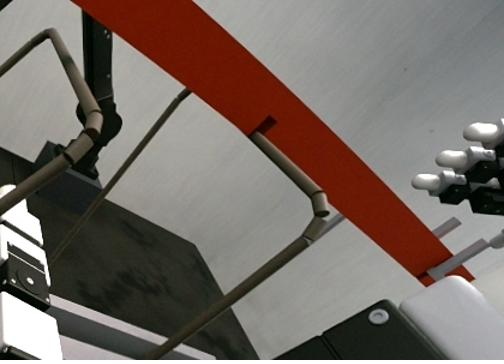

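Request:
move(arm4={"target": [-0.470, 0.190, 1.152, 0.7064, 0.7064, -0.0308, 0.0308], "speed": 0.1}, cameras=["arm4_cam_wrist", "cam_low", "cam_high"])

Request:
zoom_image(camera="cam_high", region=[310, 110, 510, 260])

Request:
zoom_image(camera="arm4_cam_wrist", region=[300, 0, 700, 250])

Scene clock: 218.50 s.
Joint torques (N m): arm1=[0.44 5.01 8.76 1.55 -0.32 -0.15] | arm2=[-1.38 -17.08 16.96 4.44 0.06 -0.11] | arm3=[-0.56 -13.98 12.72 0.76 0.06 -0.21] | arm4=[0.91 -14.45 12.16 0.77 -0.96 -0.39] | arm5=[-0.38 0.56 9.43 2.44 0.06 -0.03] | arm6=[0.62 -17.61 4.81 0.81 -0.57 0.1] | arm7=[-2.43 -7.82 13.75 3.07 0.25 0.19] | arm8=[-0.44 -4.25 14.05 3.18 -0.04 -0.24]
Motor temperatures (°C): arm1=[16 28 26 18 18 19] | arm2=[22 28 47 22 20 17] | arm3=[28 23 31 22 17 19] | arm4=[28 23 35 18 18 18] | arm5=[19 19 27 16 18 16] | arm6=[19 25 29 15 19 18] | arm7=[19 22 34 23 17 16] | arm8=[19 20 39 20 16 20]
Heat: arm1: hottest joint2_rad 28 °C; arm2: hottest joint3_rad 47 °C; arm3: hottest joint3_rad 31 °C; arm4: hottest joint3_rad 35 °C; arm5: hottest joint3_rad 27 °C; arm6: hottest joint3_rad 29 °C; arm7: hottest joint3_rad 34 °C; arm8: hottest joint3_rad 39 °C.
move: arm4 off_target
Joint velocities: within noise
arm1.joint_positions: joint1_rad=-0.255 joint2_rad=+0.577 joint3_rad=+1.767 joint4_rad=-1.583 joint5_rad=-0.468 joint6_rad=+0.886 hand_index_mcp=+0.755 hand_index_abd=+0.001 hand_index_pip=+0.577 hand_index_dip=+0.696 hand_middle_mcp=+0.755 hand_middle_abd=+0.001 hand_middle_pip=+0.577 hand_middle_dip=+0.696 hand_ring_mcp=+0.756 hand_ring_abd=+0.001 hand_ring_pip=+0.577 hand_ring_dip=+0.696 hand_thumb_cmc=+0.715 hand_thumb_axl=+0.677 hand_thumb_mcp=+0.226 hand_thumb_ipl=+0.168 hand_current_limit=+0.400 hand_speed=-0.600
arm1.joint_status: not commanded
arm1.hand_state: goal,goal,goal,goal,goal,goal,goal,goal,goal,goal,goal,goal,goal,goal,goal,goal
arm1.index_mcp_current_ma: 0
arm1.index_abd_current_ma: 0
arm1.index_pip_current_ma: 0
arm1.index_dip_current_ma: 0
arm1.middle_mcp_current_ma: 0
arm1.middle_abd_current_ma: 0
arm1.middle_pip_current_ma: 0
arm1.middle_dip_current_ma: 0
arm1.ring_mcp_current_ma: 0
arm1.ring_abd_current_ma: 0
arm1.ring_pip_current_ma: 0
arm1.ring_dip_current_ma: 0
arm1.thumb_cmc_current_ma: 0
arm1.thumb_axl_current_ma: 0
arm1.thumb_mcp_current_ma: 0
arm1.thumb_ipl_current_ma: 0
arm1.hand_goal_index_mcp: 0.754
arm1.hand_goal_index_abd: 0.000
arm1.hand_goal_index_pip: 0.576
arm1.hand_goal_index_dip: 0.696
arm1.hand_goal_middle_mcp: 0.754
arm1.hand_goal_middle_abd: 0.000
arm1.hand_goal_middle_pip: 0.576
arm1.hand_goal_middle_dip: 0.696
arm1.hand_goal_ring_mcp: 0.754
arm1.hand_goal_ring_abd: 0.000
arm1.hand_goal_ring_pip: 0.576
arm1.hand_goal_ring_dip: 0.696
arm1.hand_goal_thumb_cmc: 0.714
arm1.hand_goal_thumb_axl: 0.678
arm1.hand_goal_thumb_mcp: 0.226
arm1.hand_goal_thumb_ipl: 0.168
arm1.hand: x=+1.2665 y=+0.0303 z=+1.4081 quat_wxyz=(+0.568, +0.297, -0.764, -0.067) (m; scene frame)
arm1.hand_target: x=+1.2701 y=+0.0299 z=+1.4197 quat_wxyz=(+0.573, +0.298, -0.760, -0.075) (m; scene frame)
arm1.hand_status: not commanded
arm2.joint_positions: joint1_rad=+0.076 joint2_rad=+1.541 joint3_rad=+1.041 joint4_rad=+0.625 joint5_rad=+0.059 joint6_rad=+0.006 hand_index_mcp=+0.782 hand_index_abd=+0.001 hand_index_pip=+0.577 hand_index_dip=+0.696 hand_middle_mcp=+0.778 hand_middle_abd=+0.001 hand_middle_pip=+0.577 hand_middle_dip=+0.696 hand_ring_mcp=+0.775 hand_ring_abd=+0.001 hand_ring_pip=+0.577 hand_ring_dip=+0.696 hand_thumb_cmc=-0.568 hand_thumb_axl=+0.677 hand_thumb_mcp=+0.226 hand_thumb_ipl=+0.168 hand_current_limit=+0.400 hand_speed=-0.600
arm2.joint_status: not commanded
arm2.hand_state: blocked,goal,goal,goal,blocked,goal,goal,goal,blocked,goal,goal,goal,goal,goal,goal,goal
arm2.index_mcp_current_ma: 16
arm2.index_abd_current_ma: 0
arm2.index_pip_current_ma: 0
arm2.index_dip_current_ma: 0
arm2.middle_mcp_current_ma: 12
arm2.middle_abd_current_ma: 0
arm2.middle_pip_current_ma: 0
arm2.middle_dip_current_ma: 0
arm2.ring_mcp_current_ma: 9
arm2.ring_abd_current_ma: 0
arm2.ring_pip_current_ma: 0
arm2.ring_dip_current_ma: 0
arm2.thumb_cmc_current_ma: 0
arm2.thumb_axl_current_ma: 0
arm2.thumb_mcp_current_ma: 0
arm2.thumb_ipl_current_ma: 0
arm2.hand_goal_index_mcp: 0.754
arm2.hand_goal_index_abd: 0.000
arm2.hand_goal_index_pip: 0.576
arm2.hand_goal_index_dip: 0.696
arm2.hand_goal_middle_mcp: 0.754
arm2.hand_goal_middle_abd: 0.000
arm2.hand_goal_middle_pip: 0.576
arm2.hand_goal_middle_dip: 0.696
arm2.hand_goal_ring_mcp: 0.754
arm2.hand_goal_ring_abd: 0.000
arm2.hand_goal_ring_pip: 0.576
arm2.hand_goal_ring_dip: 0.696
arm2.hand_goal_thumb_cmc: -0.570
arm2.hand_goal_thumb_axl: 0.678
arm2.hand_goal_thumb_mcp: 0.226
arm2.hand_goal_thumb_ipl: 0.168
arm2.on_its_own: joint3_rad reads +1.041 and still pushes toward +1.150 since a time_out
arm2.hand: x=+0.9202 y=+0.0059 z=+1.2669 quat_wxyz=(+0.751, +0.660, +0.005, +0.006) (m; scene frame)
arm2.hand_target: x=+0.9110 y=+0.0336 z=+1.3769 quat_wxyz=(+0.816, +0.579, -0.001, +0.001) (m; scene frame)
arm2.hand_status: not commanded
arm3.joint_positions: joint1_rad=+1.087 joint2_rad=+1.867 joint3_rad=+1.362 joint4_rad=+0.482 joint5_rad=+1.040 joint6_rad=+0.018 hand_index_mcp=+0.763 hand_index_abd=-0.056 hand_index_pip=+0.577 hand_index_dip=+0.696 hand_middle_mcp=+0.763 hand_middle_abd=+0.052 hand_middle_pip=+0.577 hand_middle_dip=+0.696 hand_ring_mcp=+0.762 hand_ring_abd=-0.197 hand_ring_pip=+0.577 hand_ring_dip=+0.696 hand_thumb_cmc=+0.722 hand_thumb_axl=+0.677 hand_thumb_mcp=+0.226 hand_thumb_ipl=+0.168 hand_current_limit=+0.400 hand_speed=-0.600
arm3.joint_status: not commanded
arm3.hand_state: goal,blocked,goal,goal,goal,blocked,goal,goal,goal,goal,goal,goal,goal,goal,goal,goal
arm3.index_mcp_current_ma: 22
arm3.index_abd_current_ma: 117
arm3.index_pip_current_ma: 1
arm3.index_dip_current_ma: 0
arm3.middle_mcp_current_ma: 21
arm3.middle_abd_current_ma: -131
arm3.middle_pip_current_ma: 1
arm3.middle_dip_current_ma: 0
arm3.ring_mcp_current_ma: 18
arm3.ring_abd_current_ma: 5
arm3.ring_pip_current_ma: 1
arm3.ring_dip_current_ma: 0
arm3.thumb_cmc_current_ma: 17
arm3.thumb_axl_current_ma: -1
arm3.thumb_mcp_current_ma: 0
arm3.thumb_ipl_current_ma: 0
arm3.hand_goal_index_mcp: 0.754
arm3.hand_goal_index_abd: -0.100
arm3.hand_goal_index_pip: 0.576
arm3.hand_goal_index_dip: 0.696
arm3.hand_goal_middle_mcp: 0.754
arm3.hand_goal_middle_abd: 0.100
arm3.hand_goal_middle_pip: 0.576
arm3.hand_goal_middle_dip: 0.696
arm3.hand_goal_ring_mcp: 0.754
arm3.hand_goal_ring_abd: -0.200
arm3.hand_goal_ring_pip: 0.576
arm3.hand_goal_ring_dip: 0.696
arm3.hand_goal_thumb_cmc: 0.714
arm3.hand_goal_thumb_axl: 0.678
arm3.hand_goal_thumb_mcp: 0.226
arm3.hand_goal_thumb_ipl: 0.168
arm3.hand: x=+0.5038 y=+0.1880 z=+1.1698 quat_wxyz=(+0.708, +0.707, +0.002, +0.009) (m; scene frame)
arm3.hand_target: x=+0.5097 y=+0.1747 z=+1.1676 quat_wxyz=(+0.707, +0.707, +0.000, +0.000) (m; scene frame)
arm3.hand_status: not commanded
arm4.joint_positions: joint1_rad=+1.028 joint2_rad=+1.754 joint3_rad=+1.073 joint4_rad=+0.686 joint5_rad=+1.049 joint6_rad=+0.098 hand_index_mcp=+0.770 hand_index_abd=-0.008 hand_index_pip=+0.578 hand_index_dip=+0.695 hand_middle_mcp=+0.746 hand_middle_abd=+0.041 hand_middle_pip=+0.576 hand_middle_dip=+0.697 hand_ring_mcp=+0.761 hand_ring_abd=-0.196 hand_ring_pip=+0.577 hand_ring_dip=+0.696 hand_thumb_cmc=-0.565 hand_thumb_axl=+0.677 hand_thumb_mcp=+0.226 hand_thumb_ipl=+0.168 hand_current_limit=+0.400 hand_speed=-0.600
arm4.joint_status: not commanded
arm4.hand_state: goal,blocked,goal,goal,goal,blocked,goal,goal,goal,goal,goal,goal,goal,goal,goal,goal
arm4.index_mcp_current_ma: 70
arm4.index_abd_current_ma: 363
arm4.index_pip_current_ma: 8
arm4.index_dip_current_ma: -4
arm4.middle_mcp_current_ma: -32
arm4.middle_abd_current_ma: -226
arm4.middle_pip_current_ma: -1
arm4.middle_dip_current_ma: 2
arm4.ring_mcp_current_ma: 27
arm4.ring_abd_current_ma: 12
arm4.ring_pip_current_ma: 2
arm4.ring_dip_current_ma: 0
arm4.thumb_cmc_current_ma: 17
arm4.thumb_axl_current_ma: -3
arm4.thumb_mcp_current_ma: -1
arm4.thumb_ipl_current_ma: -1
arm4.hand_goal_index_mcp: 0.754
arm4.hand_goal_index_abd: -0.100
arm4.hand_goal_index_pip: 0.576
arm4.hand_goal_index_dip: 0.696
arm4.hand_goal_middle_mcp: 0.754
arm4.hand_goal_middle_abd: 0.100
arm4.hand_goal_middle_pip: 0.576
arm4.hand_goal_middle_dip: 0.696
arm4.hand_goal_ring_mcp: 0.754
arm4.hand_goal_ring_abd: -0.200
arm4.hand_goal_ring_pip: 0.576
arm4.hand_goal_ring_dip: 0.696
arm4.hand_goal_thumb_cmc: -0.570
arm4.hand_goal_thumb_axl: 0.678
arm4.hand_goal_thumb_mcp: 0.226
arm4.hand_goal_thumb_ipl: 0.168
arm4.hand: x=-0.5034 y=+0.1938 z=+1.1457 quat_wxyz=(+0.705, +0.707, -0.055, +0.023) (m; scene frame)
arm4.hand_target: x=-0.4719 y=+0.1923 z=+1.1515 quat_wxyz=(+0.707, +0.706, -0.031, +0.031) (m; scene frame)
arm4.hand_status: off_target (0.034 m and 2.9 deg from the pose sent, 0.071 m and 7.4 deg at the start)
arm5.joint_positions: joint1_rad=-0.432 joint2_rad=+0.645 joint3_rad=+1.439 joint4_rad=-1.339 joint5_rad=-0.024 joint6_rad=+1.060 hand_index_mcp=+0.755 hand_index_abd=+0.000 hand_index_pip=+0.577 hand_index_dip=+0.696 hand_middle_mcp=+0.755 hand_middle_abd=+0.000 hand_middle_pip=+0.577 hand_middle_dip=+0.696 hand_ring_mcp=+0.755 hand_ring_abd=+0.000 hand_ring_pip=+0.577 hand_ring_dip=+0.696 hand_thumb_cmc=+0.715 hand_thumb_axl=+0.677 hand_thumb_mcp=+0.226 hand_thumb_ipl=+0.168 hand_current_limit=+0.400 hand_speed=-0.600
arm5.joint_status: not commanded
arm5.hand_state: goal,goal,goal,goal,goal,goal,goal,goal,goal,goal,goal,goal,goal,goal,goal,goal
arm5.index_mcp_current_ma: 2
arm5.index_abd_current_ma: 0
arm5.index_pip_current_ma: 1
arm5.index_dip_current_ma: 0
arm5.middle_mcp_current_ma: 2
arm5.middle_abd_current_ma: 0
arm5.middle_pip_current_ma: 1
arm5.middle_dip_current_ma: 0
arm5.ring_mcp_current_ma: 2
arm5.ring_abd_current_ma: 0
arm5.ring_pip_current_ma: 1
arm5.ring_dip_current_ma: 0
arm5.thumb_cmc_current_ma: 2
arm5.thumb_axl_current_ma: -1
arm5.thumb_mcp_current_ma: 0
arm5.thumb_ipl_current_ma: -1
arm5.hand_goal_index_mcp: 0.754
arm5.hand_goal_index_abd: 0.000
arm5.hand_goal_index_pip: 0.576
arm5.hand_goal_index_dip: 0.696
arm5.hand_goal_middle_mcp: 0.754
arm5.hand_goal_middle_abd: 0.000
arm5.hand_goal_middle_pip: 0.576
arm5.hand_goal_middle_dip: 0.696
arm5.hand_goal_ring_mcp: 0.754
arm5.hand_goal_ring_abd: 0.000
arm5.hand_goal_ring_pip: 0.576
arm5.hand_goal_ring_dip: 0.696
arm5.hand_goal_thumb_cmc: 0.714
arm5.hand_goal_thumb_axl: 0.678
arm5.hand_goal_thumb_mcp: 0.226
arm5.hand_goal_thumb_ipl: 0.168
arm5.hand: x=-1.2037 y=-0.1706 z=+1.3222 quat_wxyz=(+0.202, +0.869, +0.061, +0.447) (m; scene frame)
arm5.hand_target: x=-1.2070 y=-0.1693 z=+1.3377 quat_wxyz=(+0.209, +0.860, +0.061, +0.461) (m; scene frame)
arm5.hand_status: not commanded
arm6: as last shown
arm7.joint_positions: joint1_rad=-0.166 joint2_rad=+1.288 joint3_rad=+0.396 joint4_rad=+0.856 joint5_rad=-0.237 joint6_rad=-0.456 hand_index_mcp=+0.746 hand_index_abd=-0.053 hand_index_pip=+0.572 hand_index_dip=+0.696 hand_middle_mcp=+0.753 hand_middle_abd=+0.015 hand_middle_pip=+0.573 hand_middle_dip=+0.696 hand_ring_mcp=+0.760 hand_ring_abd=-0.200 hand_ring_pip=+0.577 hand_ring_dip=+0.696 hand_thumb_cmc=+0.720 hand_thumb_axl=+0.677 hand_thumb_mcp=+0.226 hand_thumb_ipl=+0.168 hand_current_limit=+0.400 hand_speed=-0.600
arm7.joint_status: not commanded
arm7.hand_state: goal,blocked,goal,goal,goal,blocked,goal,goal,goal,goal,goal,goal,goal,goal,goal,goal
arm7.index_mcp_current_ma: -34
arm7.index_abd_current_ma: 182
arm7.index_pip_current_ma: -16
arm7.index_dip_current_ma: 0
arm7.middle_mcp_current_ma: -6
arm7.middle_abd_current_ma: -342
arm7.middle_pip_current_ma: -10
arm7.middle_dip_current_ma: 0
arm7.ring_mcp_current_ma: 26
arm7.ring_abd_current_ma: -1
arm7.ring_pip_current_ma: 3
arm7.ring_dip_current_ma: 0
arm7.thumb_cmc_current_ma: 23
arm7.thumb_axl_current_ma: -3
arm7.thumb_mcp_current_ma: -1
arm7.thumb_ipl_current_ma: -1
arm7.hand_goal_index_mcp: 0.754
arm7.hand_goal_index_abd: -0.100
arm7.hand_goal_index_pip: 0.576
arm7.hand_goal_index_dip: 0.696
arm7.hand_goal_middle_mcp: 0.754
arm7.hand_goal_middle_abd: 0.100
arm7.hand_goal_middle_pip: 0.576
arm7.hand_goal_middle_dip: 0.696
arm7.hand_goal_ring_mcp: 0.754
arm7.hand_goal_ring_abd: -0.200
arm7.hand_goal_ring_pip: 0.576
arm7.hand_goal_ring_dip: 0.696
arm7.hand_goal_thumb_cmc: 0.714
arm7.hand_goal_thumb_axl: 0.678
arm7.hand_goal_thumb_mcp: 0.226
arm7.hand_goal_thumb_ipl: 0.168
arm7.hand: x=+0.0416 y=-0.1943 z=+1.0562 quat_wxyz=(+0.140, -0.169, +0.695, +0.685) (m; scene frame)
arm7.hand_target: x=+0.0593 y=-0.1857 z=+1.0896 quat_wxyz=(+0.157, -0.149, +0.672, +0.708) (m; scene frame)
arm7.hand_status: not commanded
arm8.joint_positions: joint1_rad=+0.433 joint2_rad=+0.957 joint3_rad=+0.597 joint4_rad=+0.357 joint5_rad=+0.441 joint6_rad=-0.013 hand_index_mcp=+0.763 hand_index_abd=-0.027 hand_index_pip=+0.577 hand_index_dip=+0.696 hand_middle_mcp=+0.762 hand_middle_abd=+0.059 hand_middle_pip=+0.577 hand_middle_dip=+0.696 hand_ring_mcp=+0.761 hand_ring_abd=-0.197 hand_ring_pip=+0.577 hand_ring_dip=+0.696 hand_thumb_cmc=+0.721 hand_thumb_axl=+0.677 hand_thumb_mcp=+0.225 hand_thumb_ipl=+0.168 hand_current_limit=+0.400 hand_speed=-0.600
arm8.joint_status: not commanded
arm8.hand_state: goal,blocked,goal,goal,goal,blocked,goal,goal,goal,goal,goal,goal,goal,goal,goal,goal
arm8.index_mcp_current_ma: 45
arm8.index_abd_current_ma: 203
arm8.index_pip_current_ma: 4
arm8.index_dip_current_ma: 0
arm8.middle_mcp_current_ma: 43
arm8.middle_abd_current_ma: -178
arm8.middle_pip_current_ma: 4
arm8.middle_dip_current_ma: 0
arm8.ring_mcp_current_ma: 38
arm8.ring_abd_current_ma: 14
arm8.ring_pip_current_ma: 4
arm8.ring_dip_current_ma: 0
arm8.thumb_cmc_current_ma: 33
arm8.thumb_axl_current_ma: -4
arm8.thumb_mcp_current_ma: -4
arm8.thumb_ipl_current_ma: -2
arm8.hand_goal_index_mcp: 0.754
arm8.hand_goal_index_abd: -0.074
arm8.hand_goal_index_pip: 0.576
arm8.hand_goal_index_dip: 0.696
arm8.hand_goal_middle_mcp: 0.754
arm8.hand_goal_middle_abd: 0.100
arm8.hand_goal_middle_pip: 0.576
arm8.hand_goal_middle_dip: 0.696
arm8.hand_goal_ring_mcp: 0.754
arm8.hand_goal_ring_abd: -0.200
arm8.hand_goal_ring_pip: 0.576
arm8.hand_goal_ring_dip: 0.696
arm8.hand_goal_thumb_cmc: 0.714
arm8.hand_goal_thumb_axl: 0.678
arm8.hand_goal_thumb_mcp: 0.226
arm8.hand_goal_thumb_ipl: 0.168
arm8.hand: x=+0.7881 y=-0.2079 z=+1.1632 quat_wxyz=(+0.004, -0.010, +0.706, +0.708) (m; scene frame)
arm8.hand_target: x=+0.7895 y=-0.2023 z=+1.1960 quat_wxyz=(+0.000, +0.000, +0.685, +0.728) (m; scene frame)
arm8.hand_status: not commanded
pictures: arm4_cam_wrist, cam_high, cam_low
camera_calibration:
arm4_cam_wrist: T_world_to_cam=[[-0.846458, 0.0697749, 0.527864, -1.01552], [-0.321733, 0.722904, -0.611471, 0.354916], [-0.424261, -0.687416, -0.589459, 0.72231], [0, 0, 0, 1]] pos_world=[-0.438959, 0.310815, 1.17885]

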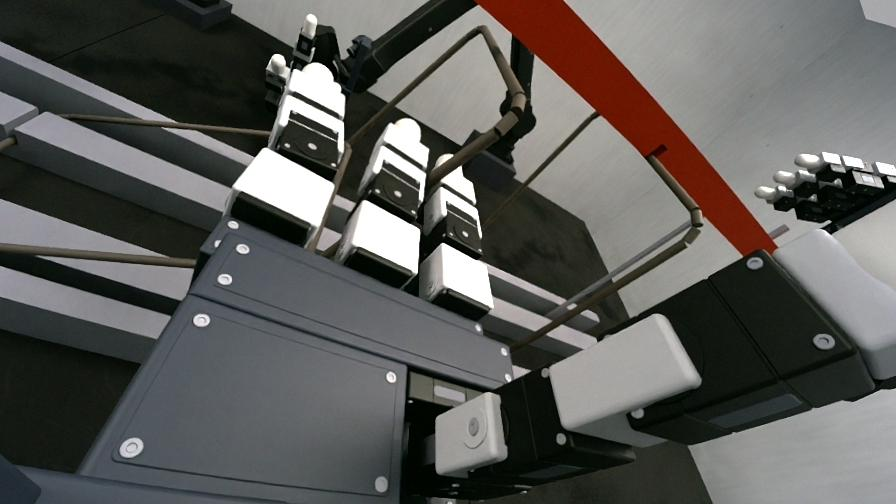

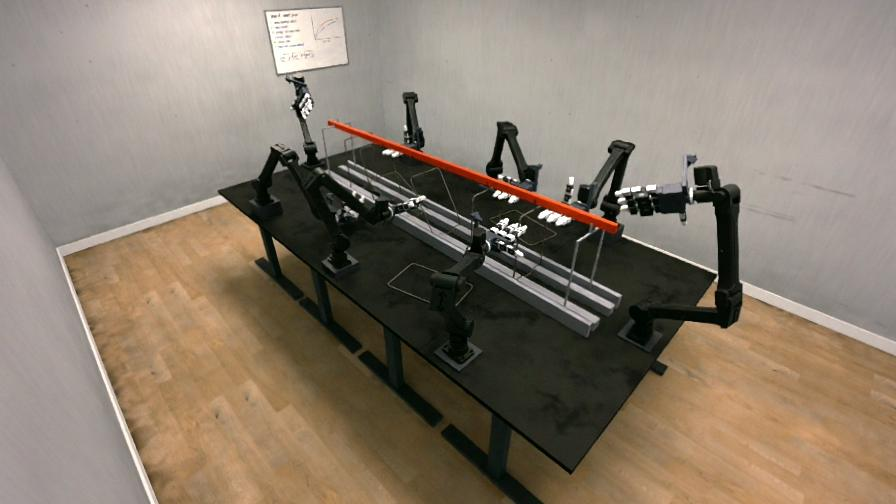

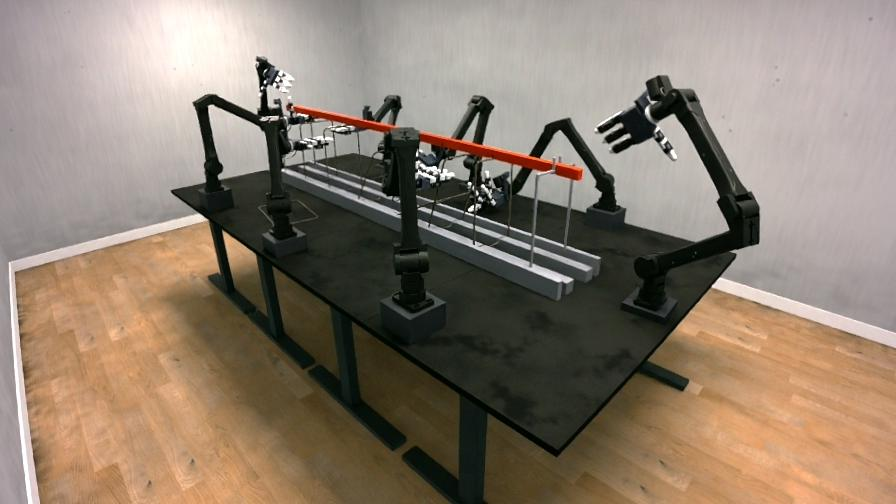

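Scaled by 2.520.

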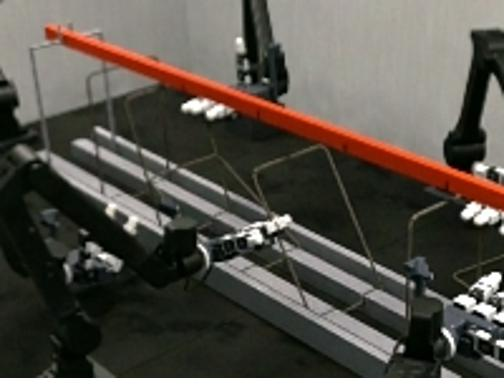

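Scaled by 1.260.

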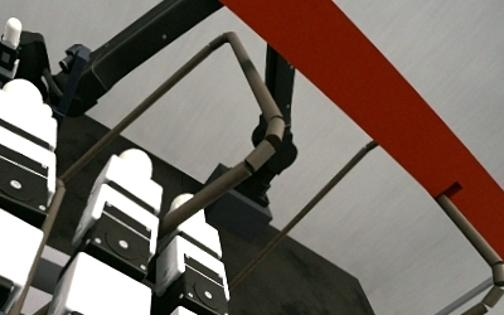

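Request:
move(arm6={"target": [-0.366, -0.33, 0.93, 0.3679, -0.3679, 0.6039, 0.6039], "speed": 0.3, "joints": {"hand_index_mcp": 0.754, "hand_index_abd": 0.15, "hand_middle_abd": -0.12, "hand_ring_mcp": -0.5, "hand_ring_pip": -0.2}}, cameras=["arm6_cam_wrist"])

Scene clock: 224.17 s.
Joint torques (N m): arm1=[0.09 6.18 8.81 1.61 -0.32 -0.11] | arm2=[-1.44 -17.08 16.95 4.45 0.06 -0.11] | arm3=[-0.62 -13.98 12.7 0.77 0.06 -0.2] | arm4=[0.97 -15.56 12.27 0.96 -0.95 -0.29] | arm5=[-0.32 0.56 9.43 2.44 0.07 -0.03] | arm6=[-0.73 -16.56 7.9 1.03 -0.27 0.3] | arm7=[-2.55 -7.88 13.76 3.03 0.26 0.2] | arm8=[-0.56 -4.07 14.04 3.17 -0.05 -0.22]
Motor temperatures (°C): arm1=[16 28 26 18 18 19] | arm2=[22 28 48 22 20 17] | arm3=[28 23 31 22 17 19] | arm4=[28 23 35 18 18 18] | arm5=[19 19 27 16 18 16] | arm6=[19 25 29 15 19 18] | arm7=[19 22 34 23 17 16] | arm8=[19 20 39 20 16 19]
Heat: arm1: hottest joint2_rad 28 °C; arm2: hottest joint3_rad 48 °C; arm3: hottest joint3_rad 31 °C; arm4: hottest joint3_rad 35 °C; arm5: hottest joint3_rad 27 °C; arm6: hottest joint3_rad 29 °C; arm7: hottest joint3_rad 34 °C; arm8: hottest joint3_rad 39 °C.
move: arm6 off_target
Joint velocities: within noise
arm1, arm2, arm3, arm4, arm5, arm7, arm8: as last shown
arm2.on_its_own: joint3_rad reads +1.041 and still pushes toward +1.150 since a time_out
arm4.joint_positions: joint1_rad=+1.028 joint2_rad=+1.754 joint3_rad=+1.073 joint4_rad=+0.686 joint5_rad=+1.049 joint6_rad=+0.097 hand_index_mcp=+0.770 hand_index_abd=-0.008 hand_index_pip=+0.578 hand_index_dip=+0.695 hand_middle_mcp=+0.746 hand_middle_abd=+0.041 hand_middle_pip=+0.576 hand_middle_dip=+0.697 hand_ring_mcp=+0.761 hand_ring_abd=-0.196 hand_ring_pip=+0.577 hand_ring_dip=+0.696 hand_thumb_cmc=-0.565 hand_thumb_axl=+0.677 hand_thumb_mcp=+0.226 hand_thumb_ipl=+0.168 hand_current_limit=+0.400 hand_speed=-0.600
arm6.joint_positions: joint1_rad=-1.322 joint2_rad=+2.266 joint3_rad=+1.286 joint4_rad=+0.920 joint5_rad=-1.316 joint6_rad=-1.124 hand_index_mcp=+0.761 hand_index_abd=+0.148 hand_index_pip=+0.577 hand_index_dip=+0.696 hand_middle_mcp=+0.763 hand_middle_abd=-0.121 hand_middle_pip=+0.582 hand_middle_dip=+0.696 hand_ring_mcp=-0.498 hand_ring_abd=+0.000 hand_ring_pip=-0.199 hand_ring_dip=+0.696 hand_thumb_cmc=-0.576 hand_thumb_axl=+0.677 hand_thumb_mcp=+0.226 hand_thumb_ipl=+0.168 hand_current_limit=+0.400 hand_speed=-0.600
arm6.joint_status: all done
arm6.hand_state: goal,goal,goal,goal,goal,goal,goal,goal,goal,goal,goal,goal,goal,goal,goal,goal
arm6.index_mcp_current_ma: 1
arm6.index_abd_current_ma: 0
arm6.index_pip_current_ma: 0
arm6.index_dip_current_ma: 0
arm6.middle_mcp_current_ma: 2
arm6.middle_abd_current_ma: 0
arm6.middle_pip_current_ma: 1
arm6.middle_dip_current_ma: 0
arm6.ring_mcp_current_ma: 0
arm6.ring_abd_current_ma: 0
arm6.ring_pip_current_ma: 0
arm6.ring_dip_current_ma: 0
arm6.thumb_cmc_current_ma: -1
arm6.thumb_axl_current_ma: 0
arm6.thumb_mcp_current_ma: 0
arm6.thumb_ipl_current_ma: 0
arm6.hand_goal_index_mcp: 0.754
arm6.hand_goal_index_abd: 0.150
arm6.hand_goal_index_pip: 0.576
arm6.hand_goal_index_dip: 0.696
arm6.hand_goal_middle_mcp: 0.754
arm6.hand_goal_middle_abd: -0.120
arm6.hand_goal_middle_pip: 0.576
arm6.hand_goal_middle_dip: 0.696
arm6.hand_goal_ring_mcp: -0.500
arm6.hand_goal_ring_abd: 0.000
arm6.hand_goal_ring_pip: -0.200
arm6.hand_goal_ring_dip: 0.696
arm6.hand_goal_thumb_cmc: -0.570
arm6.hand_goal_thumb_axl: 0.678
arm6.hand_goal_thumb_mcp: 0.226
arm6.hand_goal_thumb_ipl: 0.168
arm6.hand: x=-0.3783 y=-0.3262 z=+0.9234 quat_wxyz=(+0.352, -0.360, +0.611, +0.610) (m; scene frame)
arm6.hand_target: x=-0.3664 y=-0.3301 z=+0.9303 quat_wxyz=(+0.368, -0.368, +0.604, +0.604) (m; scene frame)
arm6.hand_status: off_target (0.014 m and 2.3 deg from the pose sent, 0.069 m and 63.8 deg at the start)
pictures: arm6_cam_wrist
camera_calibration:
arm6_cam_wrist: T_world_to_cam=[[-0.159711, -0.0213067, 0.986934, -0.94834], [0.683914, -0.723344, 0.0950584, -0.113796], [0.711867, 0.690159, 0.130098, 0.502912], [0, 0, 0, 1]] pos_world=[-0.43164, -0.449609, 0.881338]

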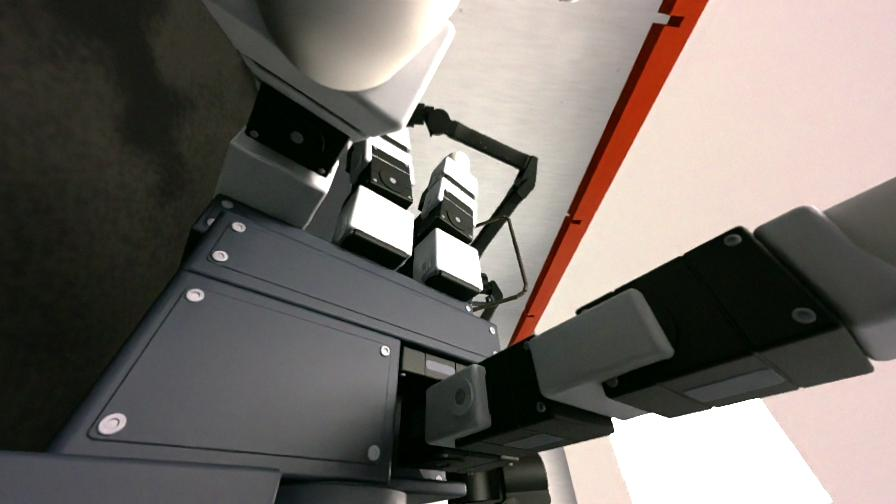

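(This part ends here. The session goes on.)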